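# Place a blue sponge flat on the shelf's top tier

## Task

Put one blue sponge so it lies flat on the upper level of the shelf. The shelf must stay where it is, and any other sponges on it must remain flat and separate from each other. At the end, neither gripper may be in contact with any sponge.

## Robot and tools

Robot: two arms, left_arm and right_arm, each with a two-finger parallel gripper and a wrist camera. In the scene frame the origin is on the table surface halfway between the arms' nominal bases, +x points out over the table, +z points up, and left_arm sits on the +y side (arm names do not match image sides). Calibrated bases: left_arm at (+0.028, +0.365, +0.044) m, right_arm at (+0.028, -0.352, +0.027) m, both nearly unrotated with up along their own +z.

Frames: every hand pose, target and velocity an arm reports, and its wrist camera pose, is in that arm's own base frame. Head cameras and the table use the scene frame. The gripper's fingers point along its +z and spread along its y. end_effector_position is the spot between the pads, roughly 1 cm back from the tips. Reported positions can be wrong by a few cm, more when reaching far.

execute_actions(actions, cameras): actions is a list of actions; each action is a list of up to 15 rows, each row run for one 1/30 s step, and a short list repeats its final row until 15 steps (0.5 s) pass. Every row has 14 numbers in [-1, 1]: left_arm dx, dy, dz, rx, ry, rz, opening, then right_arm the same seven. dx..rz are offsets, not poses, measured from that arm's Hand target as it was when the action began, in the arm's base axes; every row counts from that same start, while each new action restarts from the current Hand target, so repeating an offset moves further. Scale: 1.0 equals 0.6 m or 180 degrees; rx, ry, rz form one rotation vector turning about the Hand target's position. Opening is absolute: +1 fully open (0.094 m), -1 shut. Sending six zeros re-commands the current Hand target. A 0 in the opening slot really commands half-open, so resend the present opening to keep a gripper as is. An empty actions list just returns state and images. cameras: null, omitted or ["all"] gives all; [] gives none; names are cam_head_left, cam_head_right, cam_left_wrist, cam_right_wrist (all 896x504).

move(target, speed, blend, opening_speed, blocking, cameras): drives each gripper on a straight line. target is one 14-number row as above, or a list of up to 15 such rows that are all offsets from the same starting Hand targets (not chained). speed is metres per second, 0.002 to 0.5, default 0.25, one value or one per target; turning is capped at twice that in rad/s. blend (m) rounds corners between list targets; 0 stops at each. opening_speed (0.2 or more, scale units per second) makes fingers close gradually, which suits squashable items like sponges. blocking=false returns after about 0.5 s while the motion continues. Paths do not avoid obstacles or the other arm; the whole move is cut off after 10 s. The result adds a move: line with the ending (done, off_target, moving, held, fault) and limits applied (paced means clipped, held means steps withheld). done means at rest within 10 mm and 2 degrees, but says nothing about contact.

wait(seconds 0-10, cameras) lets time pass holding the last command; stop(cameras) brakes a running move; zoom_image(camera, region [x0,y0,x1,y1], at most 504x504 px) enlarges part of a camera's latest image; read_manual gives licence text only; finished_scene(scene, 1 to 3) ends the current scene permanently.

Reading results: Hand target is the last commanded pose after clipping; the controller limits each step to 100 mm and 20 degrees from the measured pose, so one action may fall short. Grippers often rest a centimetre or so off target from friction and weight; that is not proof of contact. If a gripper sits short, send the remaining difference as an offset. grip_measured uses the opening scale and may read up to about 1.6 mm wide when empty; it tracks the command even after touching, so it does not reveal contact. Tool commands lists the current gripper commands. Joint torques include gravity and have offsets and noise; joints 1-3 wrap at plus or minus 28 N m. Joint velocities reading within noise means the arm is still. Step readings of positions appear only for execute_actions calls.

Cautions: keep moves slow near objects and shelf; a faster approach or a target deep beyond a contact hits harder. A blocked arm keeps pushing, so command its target back past the gripper to release. Do not drop the sponge or release it while moving; lower it until resting, then open well above grip_measured and lift clear. Nothing may fall off the table. Keep the arms apart (the clearance check does not guard gripper-to-gripper contact). Avoid paths near an arm's own base, which can flip its shoulder posture; go around. Occasional tugs may pull on a held item. Long holding, stretched reach or pushing into the unreachable heats motors: MOTOR HOT appears at 75 °C, at 90 °C the arm folds and stops working, at 100 °C it collapses.

Each tool is called after "Emit:" as name(argument=value, ...) on one line, values as JSON.

## Session

Emit:
execute_actions(actions=[])

Scene clock: 0.00 s.
left_arm: end_effector_position=(+0.4037, +0.0232, +0.1015) grip_measured=+1.000 end_effector_quat_wxyz=(+0.592, -0.061, +0.803, -0.007) | right_arm: end_effector_position=(+0.4034, -0.0341, +0.1189) grip_measured=+1.000 end_effector_quat_wxyz=(+0.612, +0.054, +0.785, -0.084)
Joint positions: left_arm=[0.048 1.581 0.38 0.898 -0.015 -0.093 0.094] | right_arm=[0 1.563 0.378 0.94 0.199 -0.019 0.094]
Joint velocities: within noise
Joint torques (N m): no reading
Motor temperatures (°C): left_arm=[26 27 28 25 24 27 28] | right_arm=[27 29 26 27 27 28 28]
Heat: left arm: 28 °C; right arm: 29 °C.
Hand target: left_arm +0.4088, +0.0243, +0.1166; +0.610, -0.060, +0.791, -0.004 | right_arm +0.4078, -0.0355, +0.1345; +0.629, +0.060, +0.770, -0.083
Tool commands: left_gripper/opening=+1.0 right_gripper/opening=+1.0

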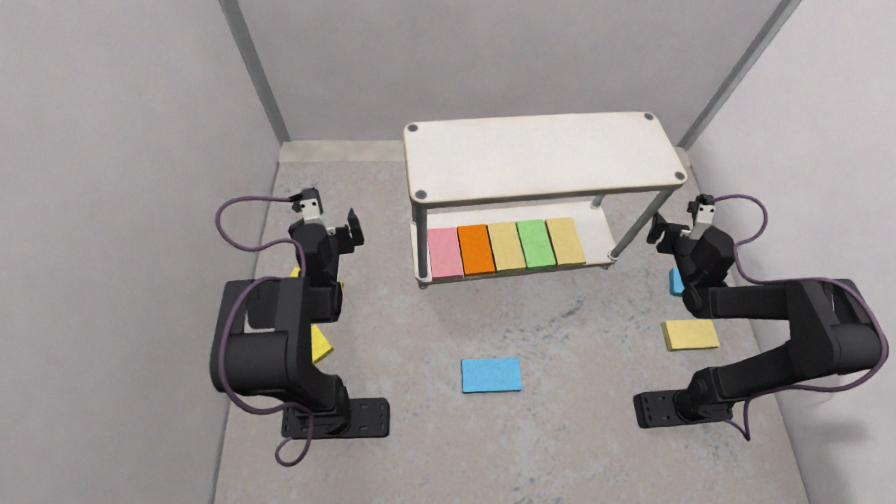

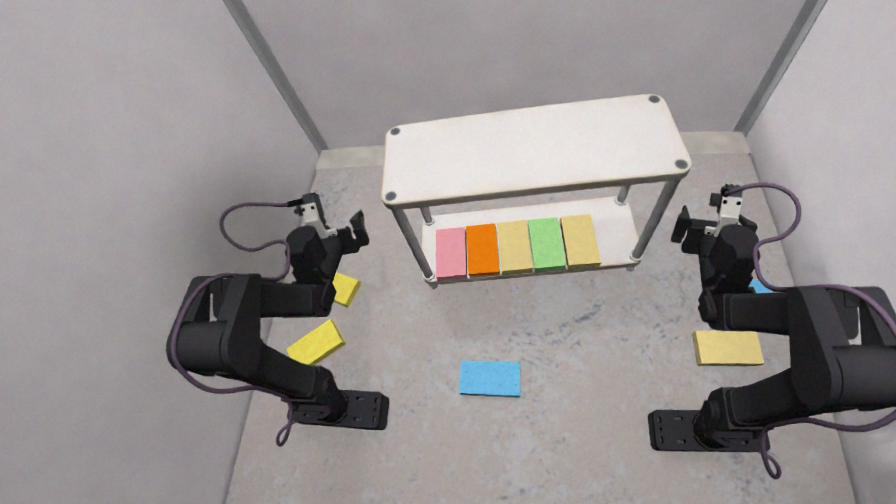

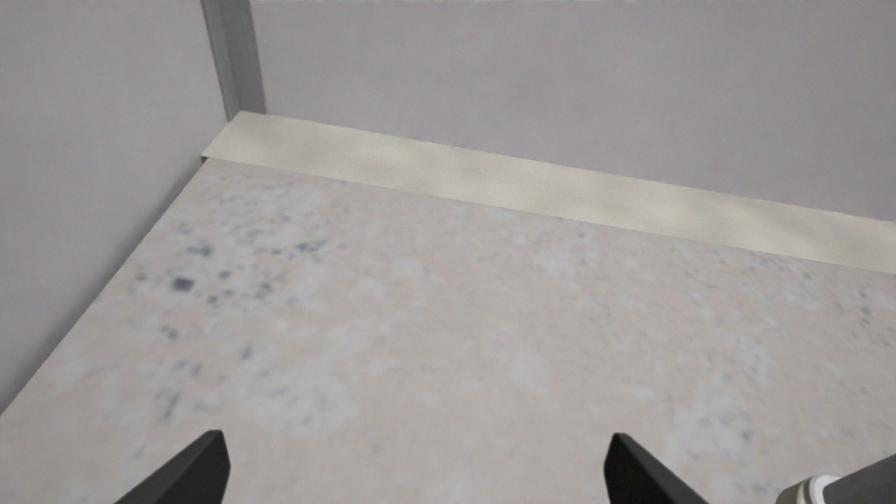

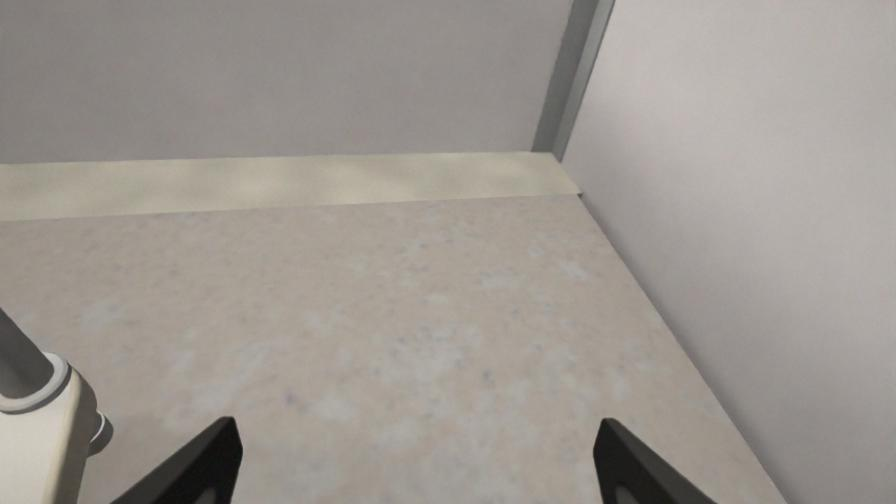

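Emit:
move(target=[[0,0,0,0,0,0,1,-0.263,0.06,0.11,-0.055,0.105,0.227,1],[0,0,0,0,0,0,1,-0.53,0.475,0.12,-0.110,0.210,0.454,1]], blend=0.05)

Scene clock: 5.73 s.
left_arm: end_effector_position=(+0.4037, +0.0232, +0.1015) grip_measured=+1.000 end_effector_quat_wxyz=(+0.592, -0.061, +0.803, -0.007) | right_arm: end_effector_position=(+0.0849, +0.2395, +0.1811) grip_measured=+1.000 end_effector_quat_wxyz=(+0.239, -0.584, +0.753, +0.189)
Joint positions: left_arm=[0.048 1.581 0.38 0.898 -0.015 -0.093 0.094] | right_arm=[1.157 0.941 0.909 -0.927 -0.099 -0.131 0.094]
Joint velocities: within noise
Joint torques (N m): left_arm=[0.06 -4.88 5.09 1.87 0 0] | right_arm=[0.29 -1.94 9.11 1.65 -0.03 0.06]
Motor temperatures (°C): left_arm=[26 27 29 27 24 27 28] | right_arm=[27 30 27 28 27 28 28]
Heat: left arm: 29 °C; right arm: 30 °C.
Hand target: left_arm +0.4088, +0.0243, +0.1166; +0.610, -0.060, +0.791, -0.004 | right_arm +0.0898, +0.2495, +0.2065; +0.272, -0.572, +0.745, +0.207
Off the commanded pose: left_arm 0.016 m, 3 deg | right_arm 0.028 m, 5 deg.
move: off_target (left_arm, right_arm)

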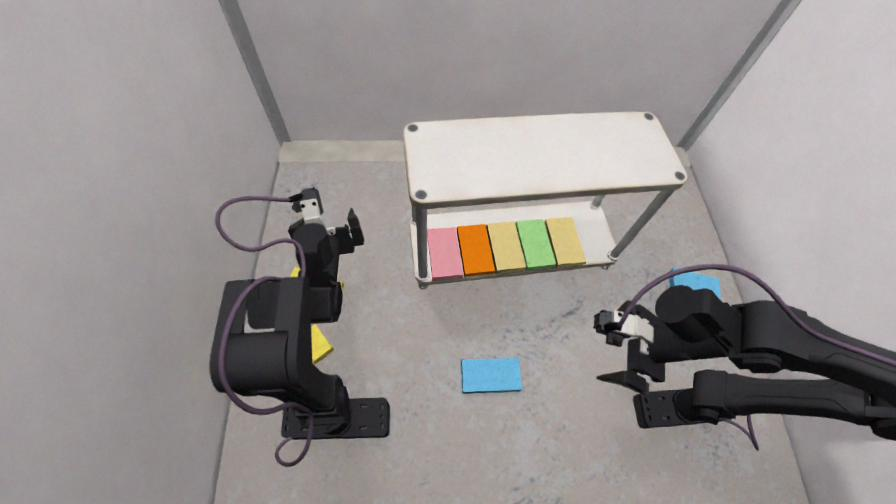

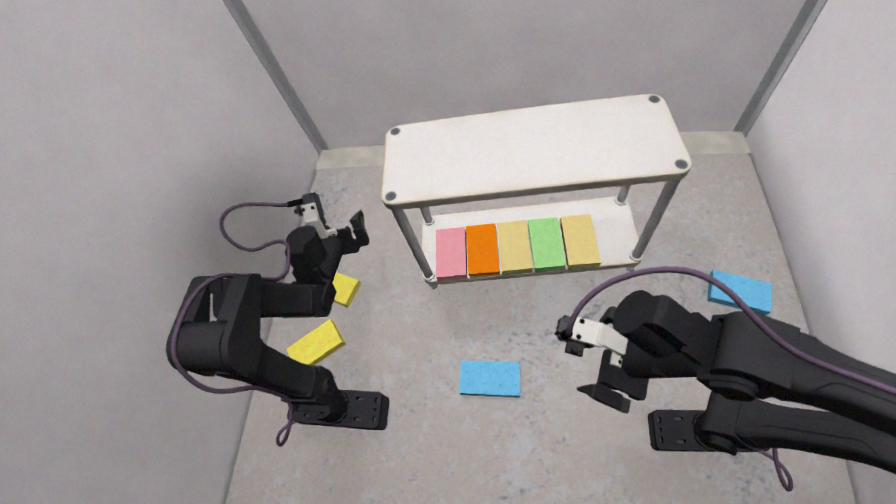

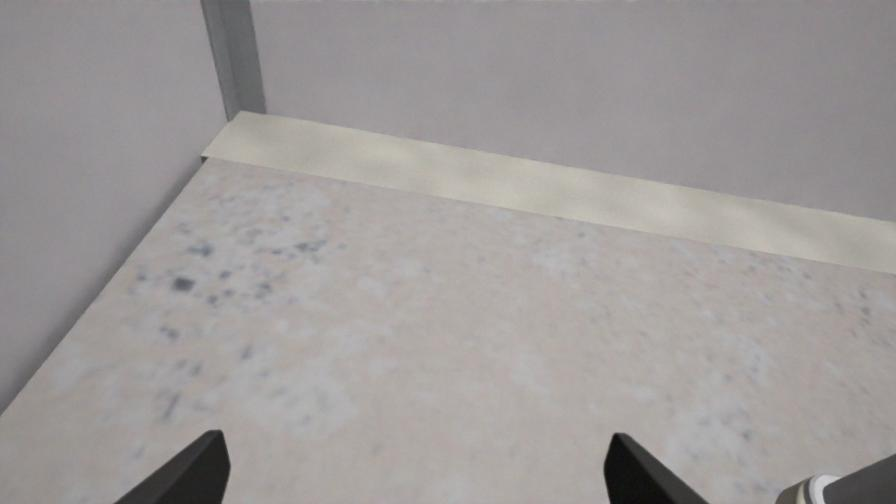

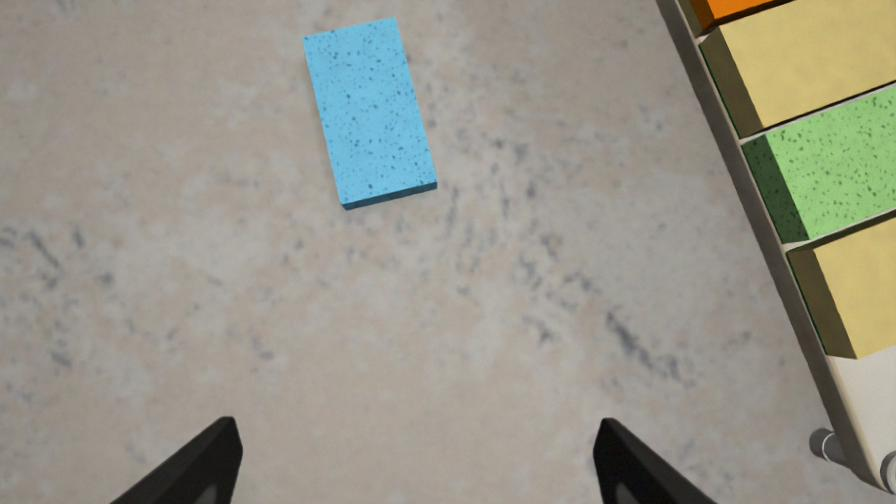

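Emit:
move(target=[0,0,0,0,0,0,1,-0.008,0.267,-0.2,-0.011,0.002,0.0834,1], cameras=["cam_right_wrist","cam_head_left"])

Scene clock: 9.43 s.
left_arm: end_effector_position=(+0.4037, +0.0232, +0.1015) grip_measured=+1.000 end_effector_quat_wxyz=(+0.592, -0.061, +0.803, -0.007) | right_arm: end_effector_position=(+0.0832, +0.3819, +0.0621) grip_measured=+1.000 end_effector_quat_wxyz=(-0.191, +0.668, -0.691, -0.198)
Joint positions: left_arm=[0.048 1.581 0.38 0.898 -0.015 -0.093 0.094] | right_arm=[1.286 1.63 0.945 -0.347 -0.149 -0.211 0.094]
Joint velocities: within noise
Joint torques (N m): left_arm=[-0.01 -4.86 5.12 1.85 -0.01 -0.01] | right_arm=[0.29 -6.34 8.38 1.95 -0.28 -0.08]
Motor temperatures (°C): left_arm=[26 28 29 28 24 27 28] | right_arm=[27 30 28 29 27 28 28]
Heat: left arm: 29 °C; right arm: 30 °C.
Hand target: left_arm +0.4088, +0.0243, +0.1166; +0.610, -0.060, +0.791, -0.004 | right_arm +0.0850, +0.4097, +0.0865; -0.230, +0.669, -0.669, -0.230
Off the commanded pose: left_arm 0.016 m, 3 deg | right_arm 0.037 m, 6 deg.
move: off_target (left_arm, right_arm)
Images, in order (width x height): cam_head_left 896x504, cam_right_wrist 896x504.

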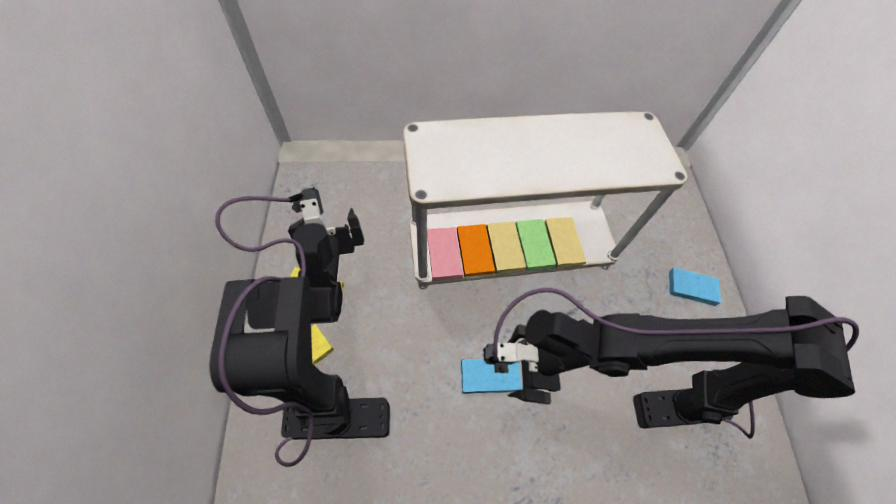

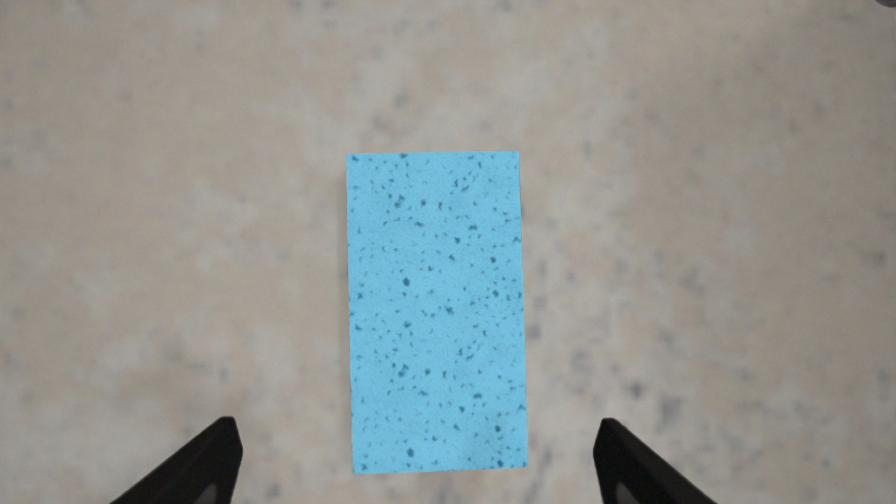

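Emit:
move(target=[0,0,0,0,0,0,1,0.004,0.04,-0.115,0,0,0,1], speed=0.15, cameras=["cam_right_wrist","cam_head_right"])

Scene clock: 11.33 s.
left_arm: end_effector_position=(+0.4037, +0.0232, +0.1015) grip_measured=+1.000 end_effector_quat_wxyz=(+0.592, -0.061, +0.803, -0.007) | right_arm: end_effector_position=(+0.0905, +0.4183, +0.0067) grip_measured=+1.000 end_effector_quat_wxyz=(-0.207, +0.668, -0.684, -0.208)
Joint positions: left_arm=[0.048 1.581 0.38 0.898 -0.015 -0.093 0.094] | right_arm=[1.293 1.863 0.945 -0.075 -0.149 -0.211 0.094]
Joint velocities: within noise
Joint torques (N m): left_arm=[0.08 -4.83 5.15 1.87 0 -0.02] | right_arm=[0.35 -7.75 4.72 2.02 -0.2 0.03]
Motor temperatures (°C): left_arm=[26 28 29 28 24 27 28] | right_arm=[27 30 28 29 27 28 28]
Heat: left arm: 29 °C; right arm: 30 °C.
Hand target: left_arm +0.4088, +0.0243, +0.1166; +0.610, -0.060, +0.791, -0.004 | right_arm +0.0874, +0.4337, +0.0175; -0.230, +0.669, -0.669, -0.230
Off the commanded pose: left_arm 0.016 m, 3 deg | right_arm 0.019 m, 4 deg.
move: off_target (left_arm, right_arm)
Images, in order (width x height): cam_head_right 896x504, cam_right_wrist 896x504.

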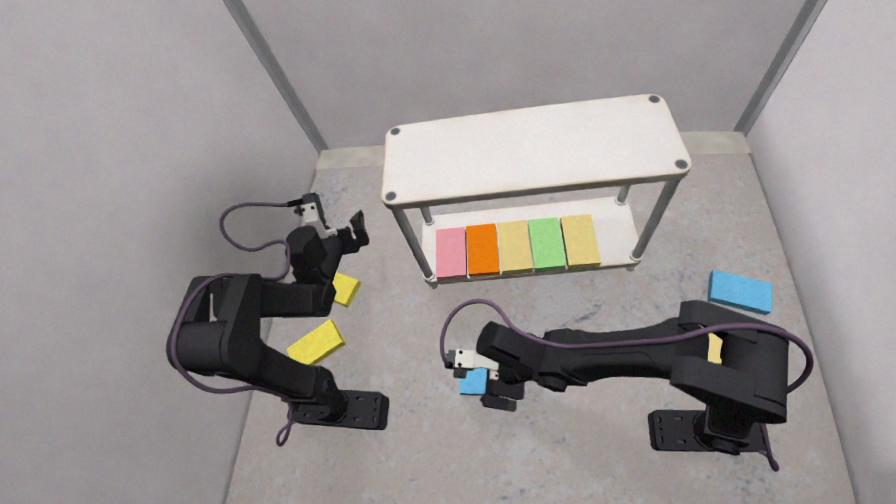

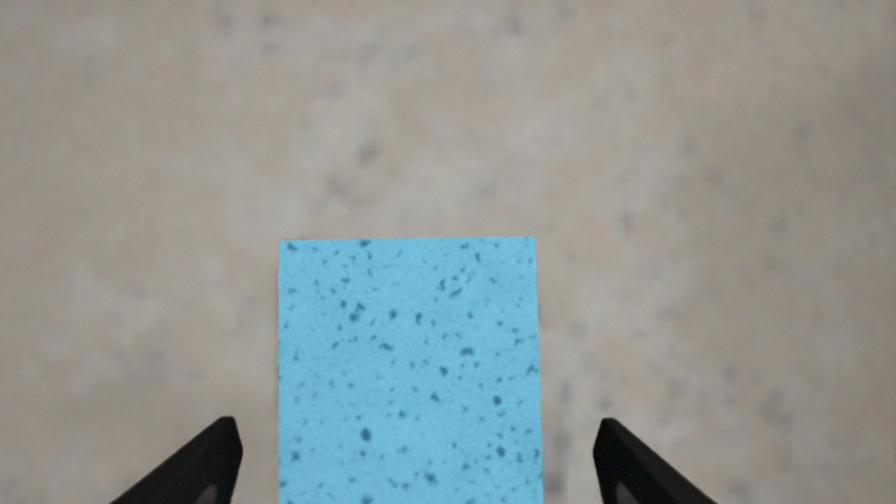

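Emit:
move(target=[0,0,0,0,0,0,1,-0.004,-0.008,-0.036,0,0,0,1], speed=0.08, cameras=["cam_right_wrist","cam_head_left"])

Emit:
zoom_image(camera="cam_head_left", region=[440, 310, 600, 430])

Scene clock: 12.77 s.
left_arm: end_effector_position=(+0.4037, +0.0232, +0.1015) grip_measured=+1.000 end_effector_quat_wxyz=(+0.592, -0.061, +0.803, -0.007) | right_arm: end_effector_position=(+0.0900, +0.4204, -0.0075) grip_measured=+1.000 end_effector_quat_wxyz=(-0.216, +0.671, -0.677, -0.212)
Joint positions: left_arm=[0.048 1.581 0.38 0.898 -0.015 -0.093 0.094] | right_arm=[1.296 1.902 0.91 0.02 -0.148 -0.22 0.094]
Joint velocities: within noise
Joint torques (N m): left_arm=[0.06 -4.83 5.14 1.87 0 -0.02] | right_arm=[0.38 -7.53 3.36 2.07 -0.19 0.06]
Motor temperatures (°C): left_arm=[26 28 29 28 24 27 28] | right_arm=[27 30 28 30 27 28 28]
Heat: left arm: 29 °C; right arm: 30 °C.
Hand target: left_arm +0.4088, +0.0243, +0.1166; +0.610, -0.060, +0.791, -0.004 | right_arm +0.0850, +0.4289, -0.0041; -0.230, +0.669, -0.669, -0.230
Off the commanded pose: left_arm 0.016 m, 3 deg | right_arm 0.010 m, 3 deg.
move: off_target (left_arm, right_arm)
Images, in order (width x height): cam_head_left 896x504, cam_right_wrist 896x504.

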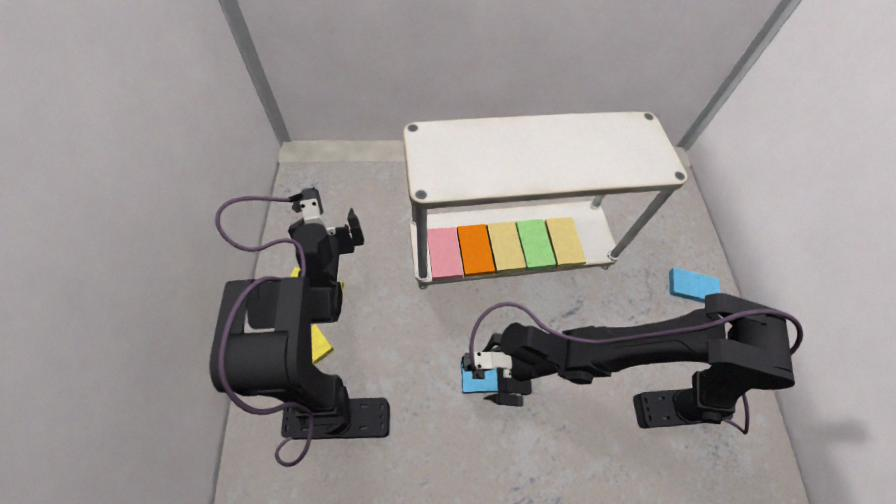

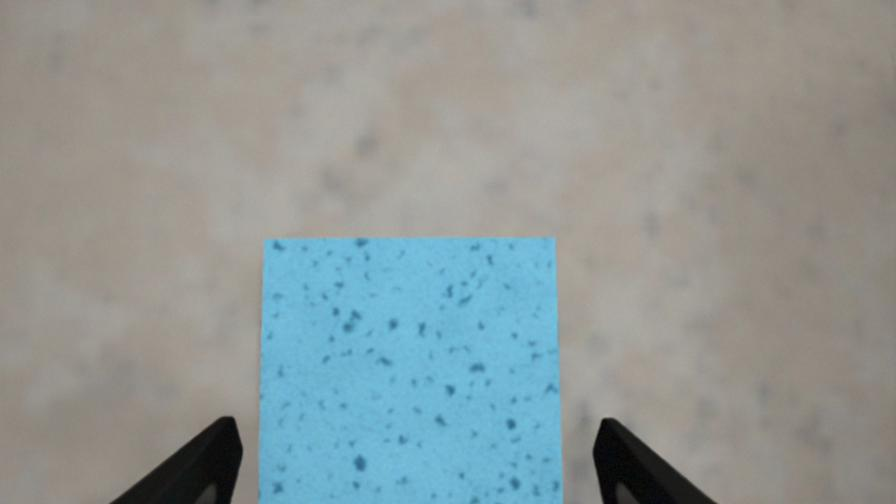

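Scaled by 3.150 from the camera's 896x504 image, which has a finer 1280x720 frame.

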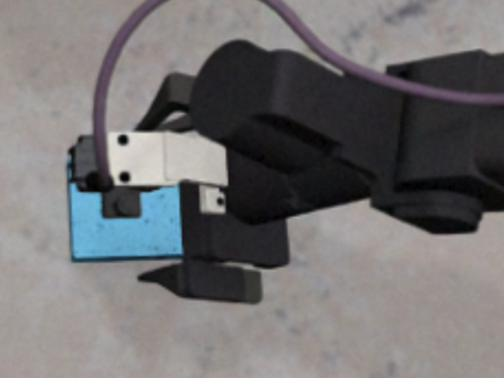

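Emit:
move(target=[0,0,0,0,0,0,1,0.004,-0.004,-0.003,0,0,0,0.08], opening_speed=0.7, cameras=["cam_right_wrist","cam_head_left"])

Emit:
move(target=[0,0,0,0,0,0,1,0,0,0.17,0,0,0,0.08], speed=0.15)

Scene clock: 15.03 s.
left_arm: end_effector_position=(+0.4037, +0.0232, +0.1015) grip_measured=+1.000 end_effector_quat_wxyz=(+0.592, -0.061, +0.803, -0.007) | right_arm: end_effector_position=(+0.0898, +0.4207, -0.0079) grip_measured=+0.361 end_effector_quat_wxyz=(-0.220, +0.671, -0.675, -0.214)
Joint positions: left_arm=[0.048 1.581 0.38 0.898 -0.015 -0.093 0.094] | right_arm=[1.296 1.902 0.901 0.038 -0.149 -0.221 0.064]
Joint velocities: within noise
Joint torques (N m): left_arm=[0.01 -4.83 5.09 1.86 -0.01 -0.02] | right_arm=[-0.43 -7.46 3.26 1.99 -0.24 0]
Motor temperatures (°C): left_arm=[26 28 30 29 24 27 28] | right_arm=[27 31 28 30 27 28 28]
Heat: left arm: 30 °C; right arm: 31 °C.
Hand target: left_arm +0.4088, +0.0243, +0.1166; +0.610, -0.060, +0.791, -0.004 | right_arm +0.0874, +0.4265, -0.0059; -0.230, +0.669, -0.669, -0.230
Off the commanded pose: left_arm 0.016 m, 3 deg | right_arm 0.007 m, 2 deg.
move: off_target (left_arm)
Images, in order (width x height): cam_head_left 896x504, cam_right_wrist 896x504.

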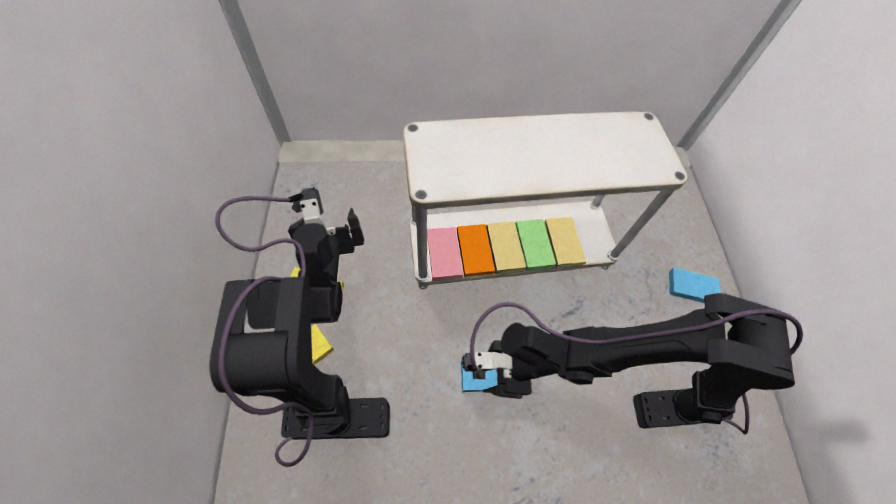

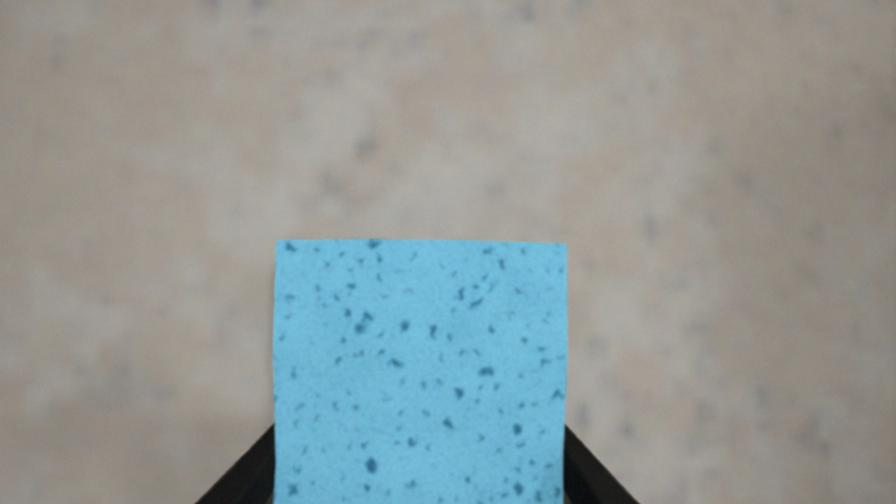

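Scene clock: 16.80 s.
left_arm: end_effector_position=(+0.4037, +0.0232, +0.1015) grip_measured=+1.000 end_effector_quat_wxyz=(+0.592, -0.061, +0.803, -0.007) | right_arm: end_effector_position=(+0.0891, +0.4181, +0.0706) grip_measured=+0.360 end_effector_quat_wxyz=(-0.218, +0.671, -0.676, -0.213)
Joint positions: left_arm=[0.048 1.581 0.38 0.898 -0.015 -0.093 0.094] | right_arm=[1.296 1.716 1.042 -0.295 -0.149 -0.221 0.064]
Joint velocities: within noise
Joint torques (N m): left_arm=[0.01 -4.86 5.15 1.85 -0.02 -0.02] | right_arm=[-0.43 -9.33 8.36 1.08 -0.24 0]
Motor temperatures (°C): left_arm=[26 28 30 29 24 27 28] | right_arm=[27 31 28 30 27 28 28]
Heat: left arm: 30 °C; right arm: 31 °C.
Hand target: left_arm +0.4088, +0.0243, +0.1166; +0.610, -0.060, +0.791, -0.004 | right_arm +0.0874, +0.4265, +0.0961; -0.230, +0.669, -0.669, -0.230
Off the commanded pose: left_arm 0.016 m, 3 deg | right_arm 0.027 m, 3 deg.
move: off_target (left_arm, right_arm)

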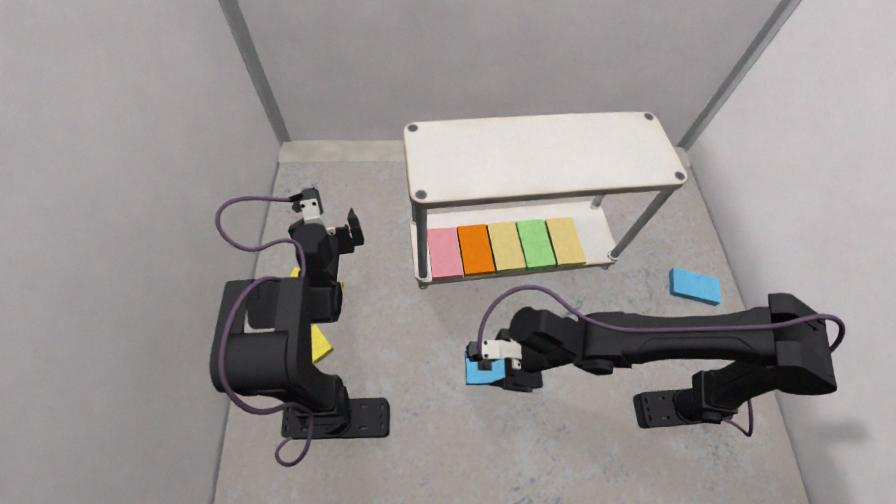

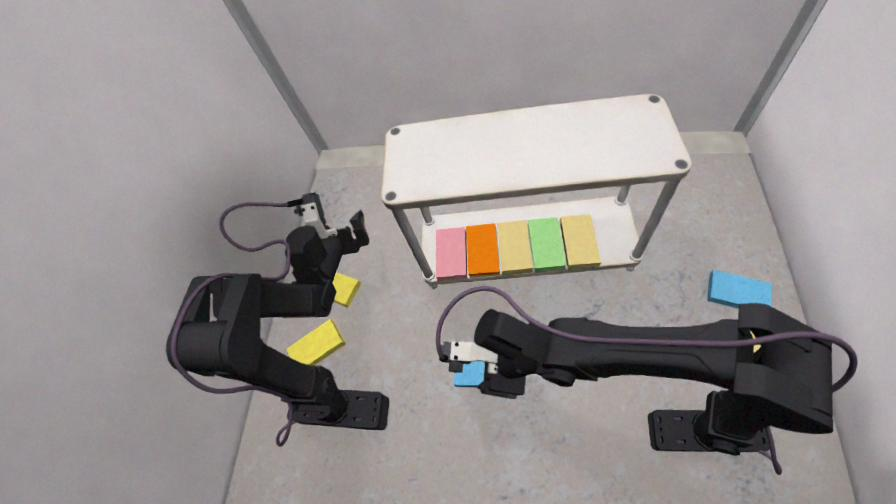

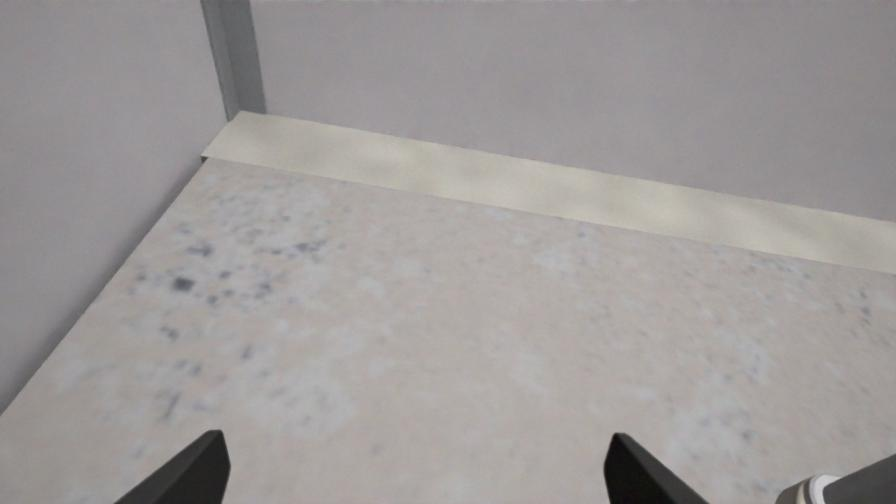

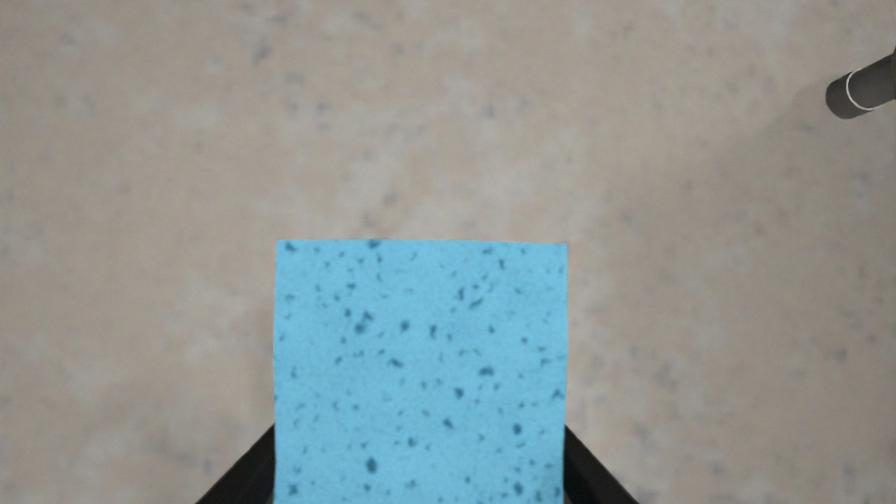

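Emit:
move(target=[[0,0,0,0,0,0,1,0,-0.15,0.36,0,0,-0.05,0.08],[0,0,0,0,0,0,1,0.05,-0.4,0.5,0,0,-0.25,0.08]], blend=0.05)

Scene clock: 20.07 s.
left_arm: end_effector_position=(+0.4037, +0.0232, +0.1015) grip_measured=+1.000 end_effector_quat_wxyz=(+0.592, -0.061, +0.803, -0.007) | right_arm: end_effector_position=(+0.1160, +0.1992, +0.3895) grip_measured=+0.360 end_effector_quat_wxyz=(+0.339, -0.371, +0.846, +0.180)
Joint positions: left_arm=[0.048 1.581 0.38 0.898 -0.015 -0.093 0.094] | right_arm=[1.203 1.153 1.869 -1.522 0.213 0.291 0.064]
Joint velocities: within noise
Joint torques (N m): left_arm=[0.02 -4.83 5.16 1.85 -0.01 -0.02] | right_arm=[-0.43 -1.63 5.56 1.27 0.21 0.06]
Motor temperatures (°C): left_arm=[26 28 30 29 24 27 28] | right_arm=[27 31 28 30 27 28 29]
Heat: left arm: 30 °C; right arm: 31 °C.
Hand target: left_arm +0.4088, +0.0243, +0.1166; +0.610, -0.060, +0.791, -0.004 | right_arm +0.1174, +0.1865, +0.3961; +0.300, -0.362, +0.874, +0.124
Off the commanded pose: left_arm 0.016 m, 3 deg | right_arm 0.014 m, 8 deg.
joint sent to its limit (right arm) — joint 4 (wrist pitch), lower limit. The joint targets are off in position and orientation.
move: off_target (left_arm, right_arm)

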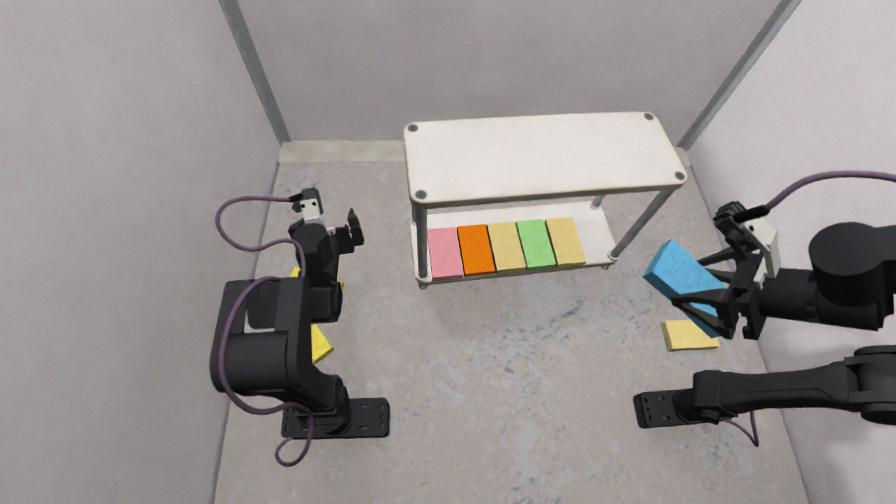

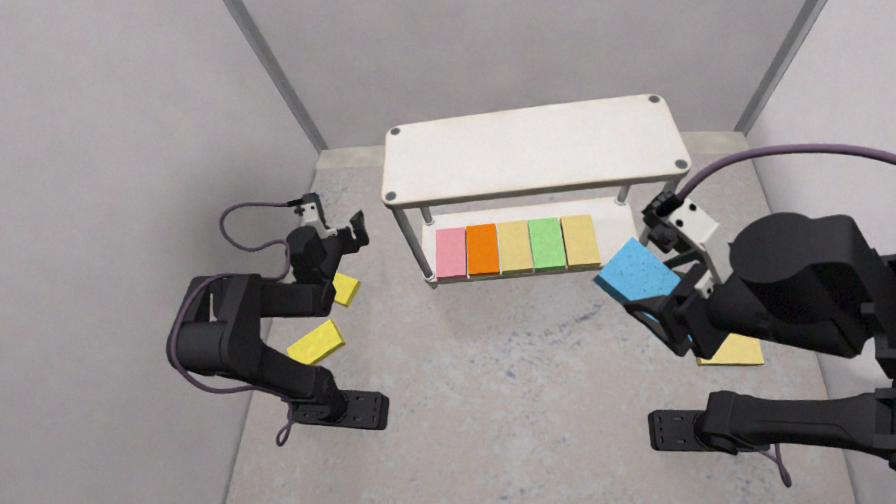

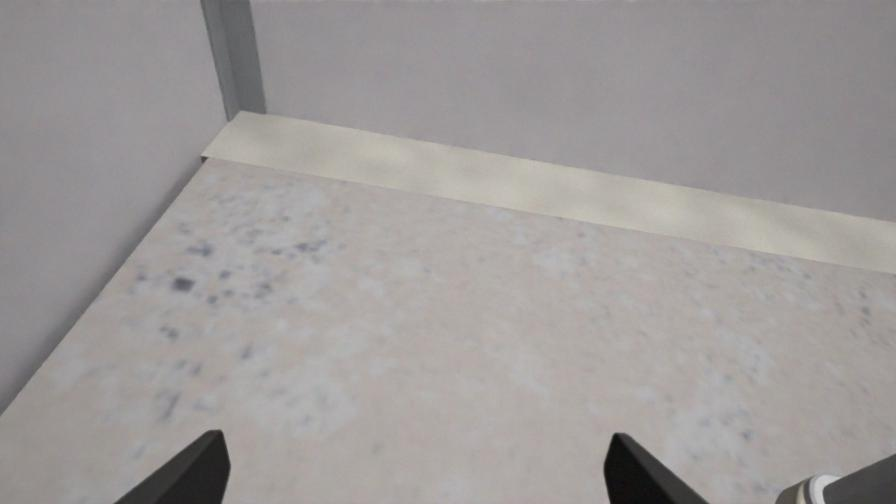

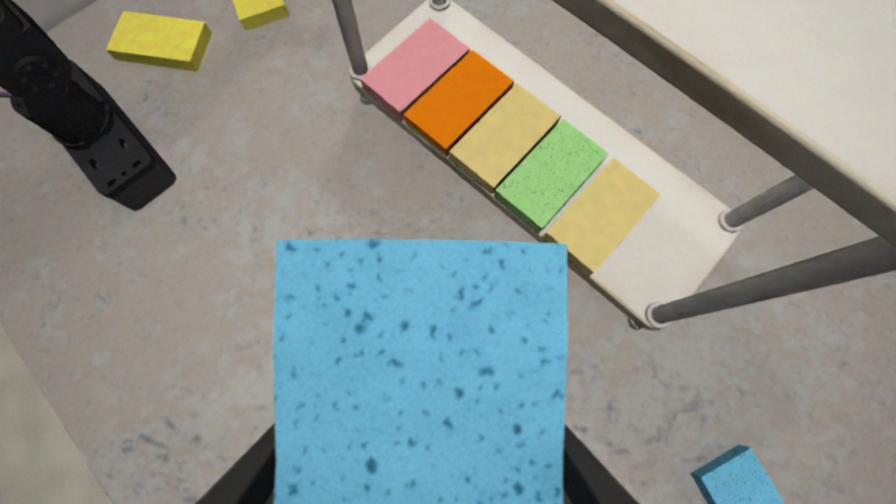

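Emit:
move(target=[[0,0,0,0,0,0,1,-0.05,0.25,-0.14,0,0,0.2,0.08],[0,0,0,0,0,0,1,-0.05,0.4,-0.51,0,0,0.25,0.08],[0,0,0,0,0,0,1,-0.05,0.4,-0.667,0,0,0.25,0.08]], blend=[0.05,0.02,0], speed=[0.3,0.3,0.1], cameras=["cam_right_wrist","cam_head_left"])

Scene clock: 25.80 s.
left_arm: end_effector_position=(+0.4037, +0.0232, +0.1015) grip_measured=+1.000 end_effector_quat_wxyz=(+0.592, -0.061, +0.803, -0.007) | right_arm: end_effector_position=(+0.0928, +0.4175, -0.0071) grip_measured=+0.360 end_effector_quat_wxyz=(-0.217, +0.667, -0.681, -0.210)
Joint positions: left_arm=[0.048 1.581 0.38 0.898 -0.015 -0.093 0.094] | right_arm=[1.289 1.894 0.902 0.018 -0.146 -0.217 0.064]
Joint velocities: within noise
Joint torques (N m): left_arm=[0.03 -4.86 5.15 1.87 -0.01 -0.02] | right_arm=[0.28 -7.31 3.37 2.11 -0.27 -0.05]
Motor temperatures (°C): left_arm=[26 28 30 30 24 27 28] | right_arm=[27 31 28 31 27 28 29]
Heat: left arm: 30 °C; right arm: 31 °C.
Hand target: left_arm +0.4088, +0.0243, +0.1166; +0.610, -0.060, +0.791, -0.004 | right_arm +0.0874, +0.4265, -0.0041; -0.230, +0.669, -0.669, -0.230
Off the commanded pose: left_arm 0.016 m, 3 deg | right_arm 0.011 m, 3 deg.
move: off_target (left_arm, right_arm)
Images, in order (width x height): cam_head_left 896x504, cam_right_wrist 896x504.

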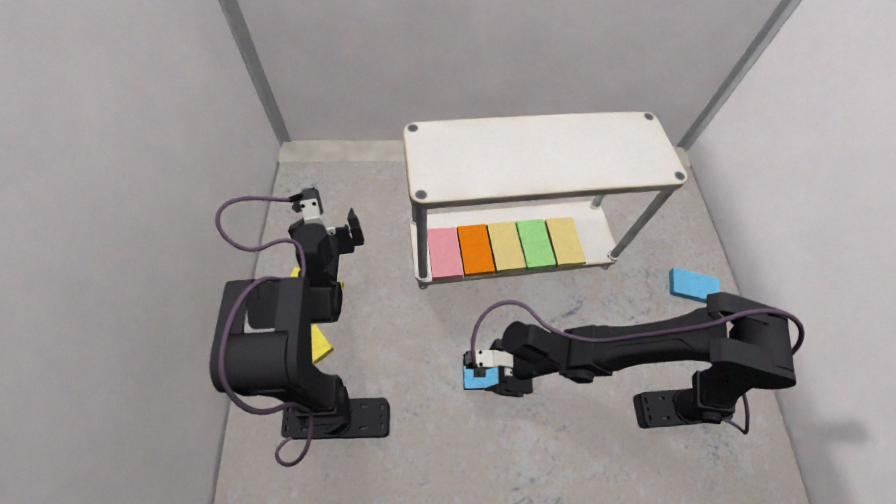

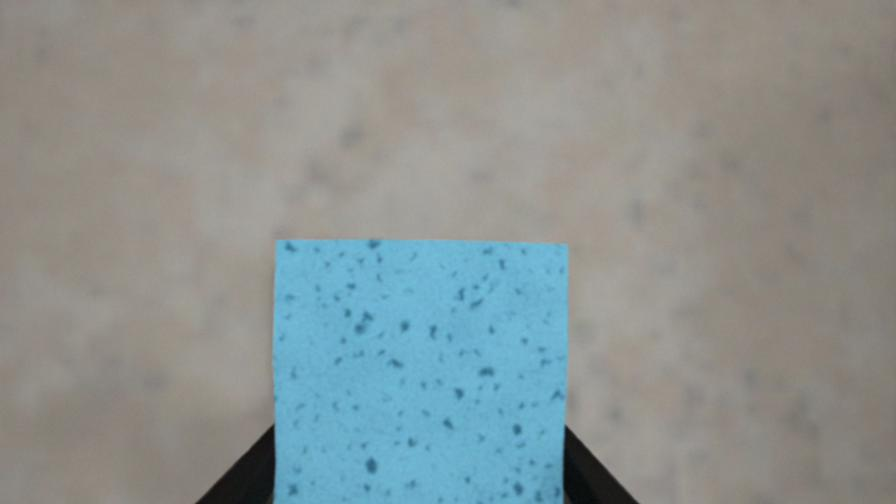

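Emit:
move(target=[[0,0,0,0,0,0,1,0,0,0.002,0,0,0,1],[0,0,0,0,0,0,1,0,-0.012,0.008,0.111,0,0,1]], opening_speed=1.2, cameras=["cam_right_wrist","cam_head_left"])

Scene clock: 30.93 s.
left_arm: end_effector_position=(+0.4037, +0.0232, +0.1015) grip_measured=+1.000 end_effector_quat_wxyz=(+0.592, -0.061, +0.803, -0.007) | right_arm: end_effector_position=(+0.0912, +0.4142, -0.0071) grip_measured=+0.997 end_effector_quat_wxyz=(-0.332, +0.625, -0.630, -0.320)
Joint positions: left_arm=[0.048 1.581 0.38 0.898 -0.015 -0.093 0.094] | right_arm=[1.25 1.946 0.582 0.732 -0.243 -0.189 0.094]
Joint velocities: within noise
Joint torques (N m): left_arm=[-0.01 -4.83 5.15 1.85 -0.02 0] | right_arm=[-0.46 -6.58 2.45 2.54 -0.33 0.09]
Motor temperatures (°C): left_arm=[26 28 30 31 24 27 28] | right_arm=[27 32 28 32 27 28 29]
Heat: left arm: 31 °C; right arm: 32 °C.
Hand target: left_arm +0.4088, +0.0243, +0.1166; +0.610, -0.060, +0.791, -0.004 | right_arm +0.0874, +0.4193, +0.0007; -0.342, +0.619, -0.619, -0.342
Off the commanded pose: left_arm 0.016 m, 3 deg | right_arm 0.010 m, 3 deg.
move: off_target (left_arm, right_arm)
Images, in order (width x height): cam_head_left 896x504, cam_right_wrist 896x504.

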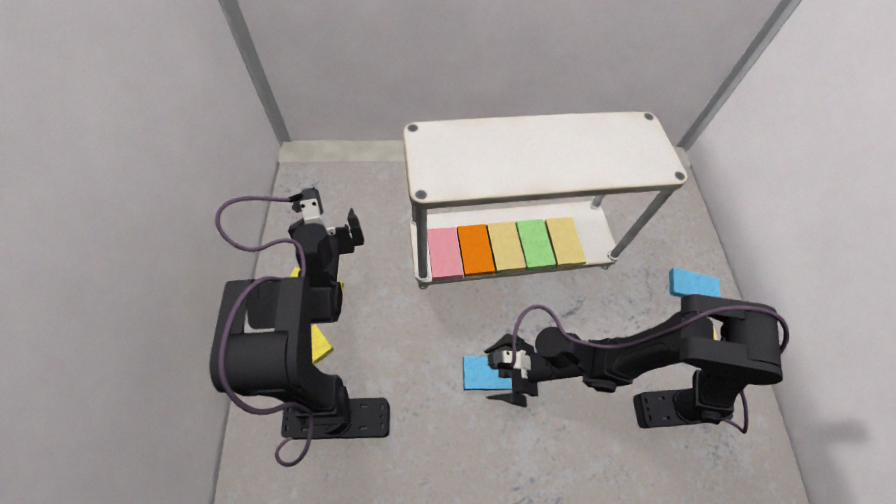

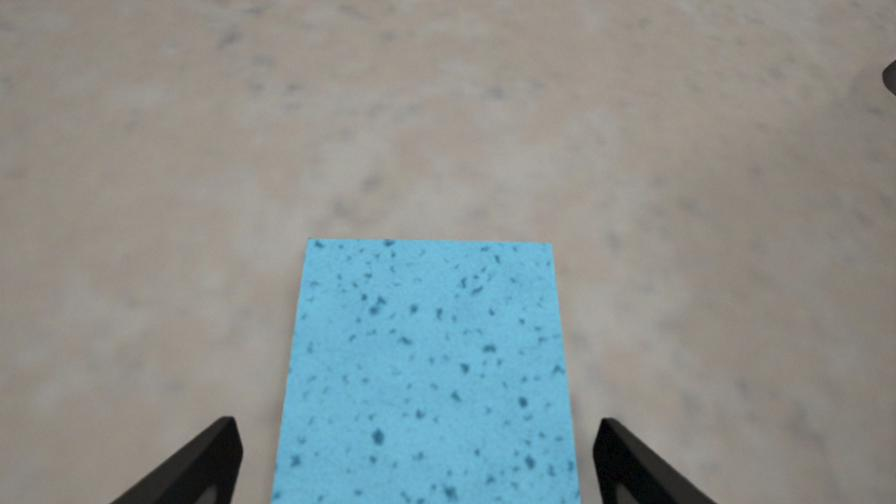

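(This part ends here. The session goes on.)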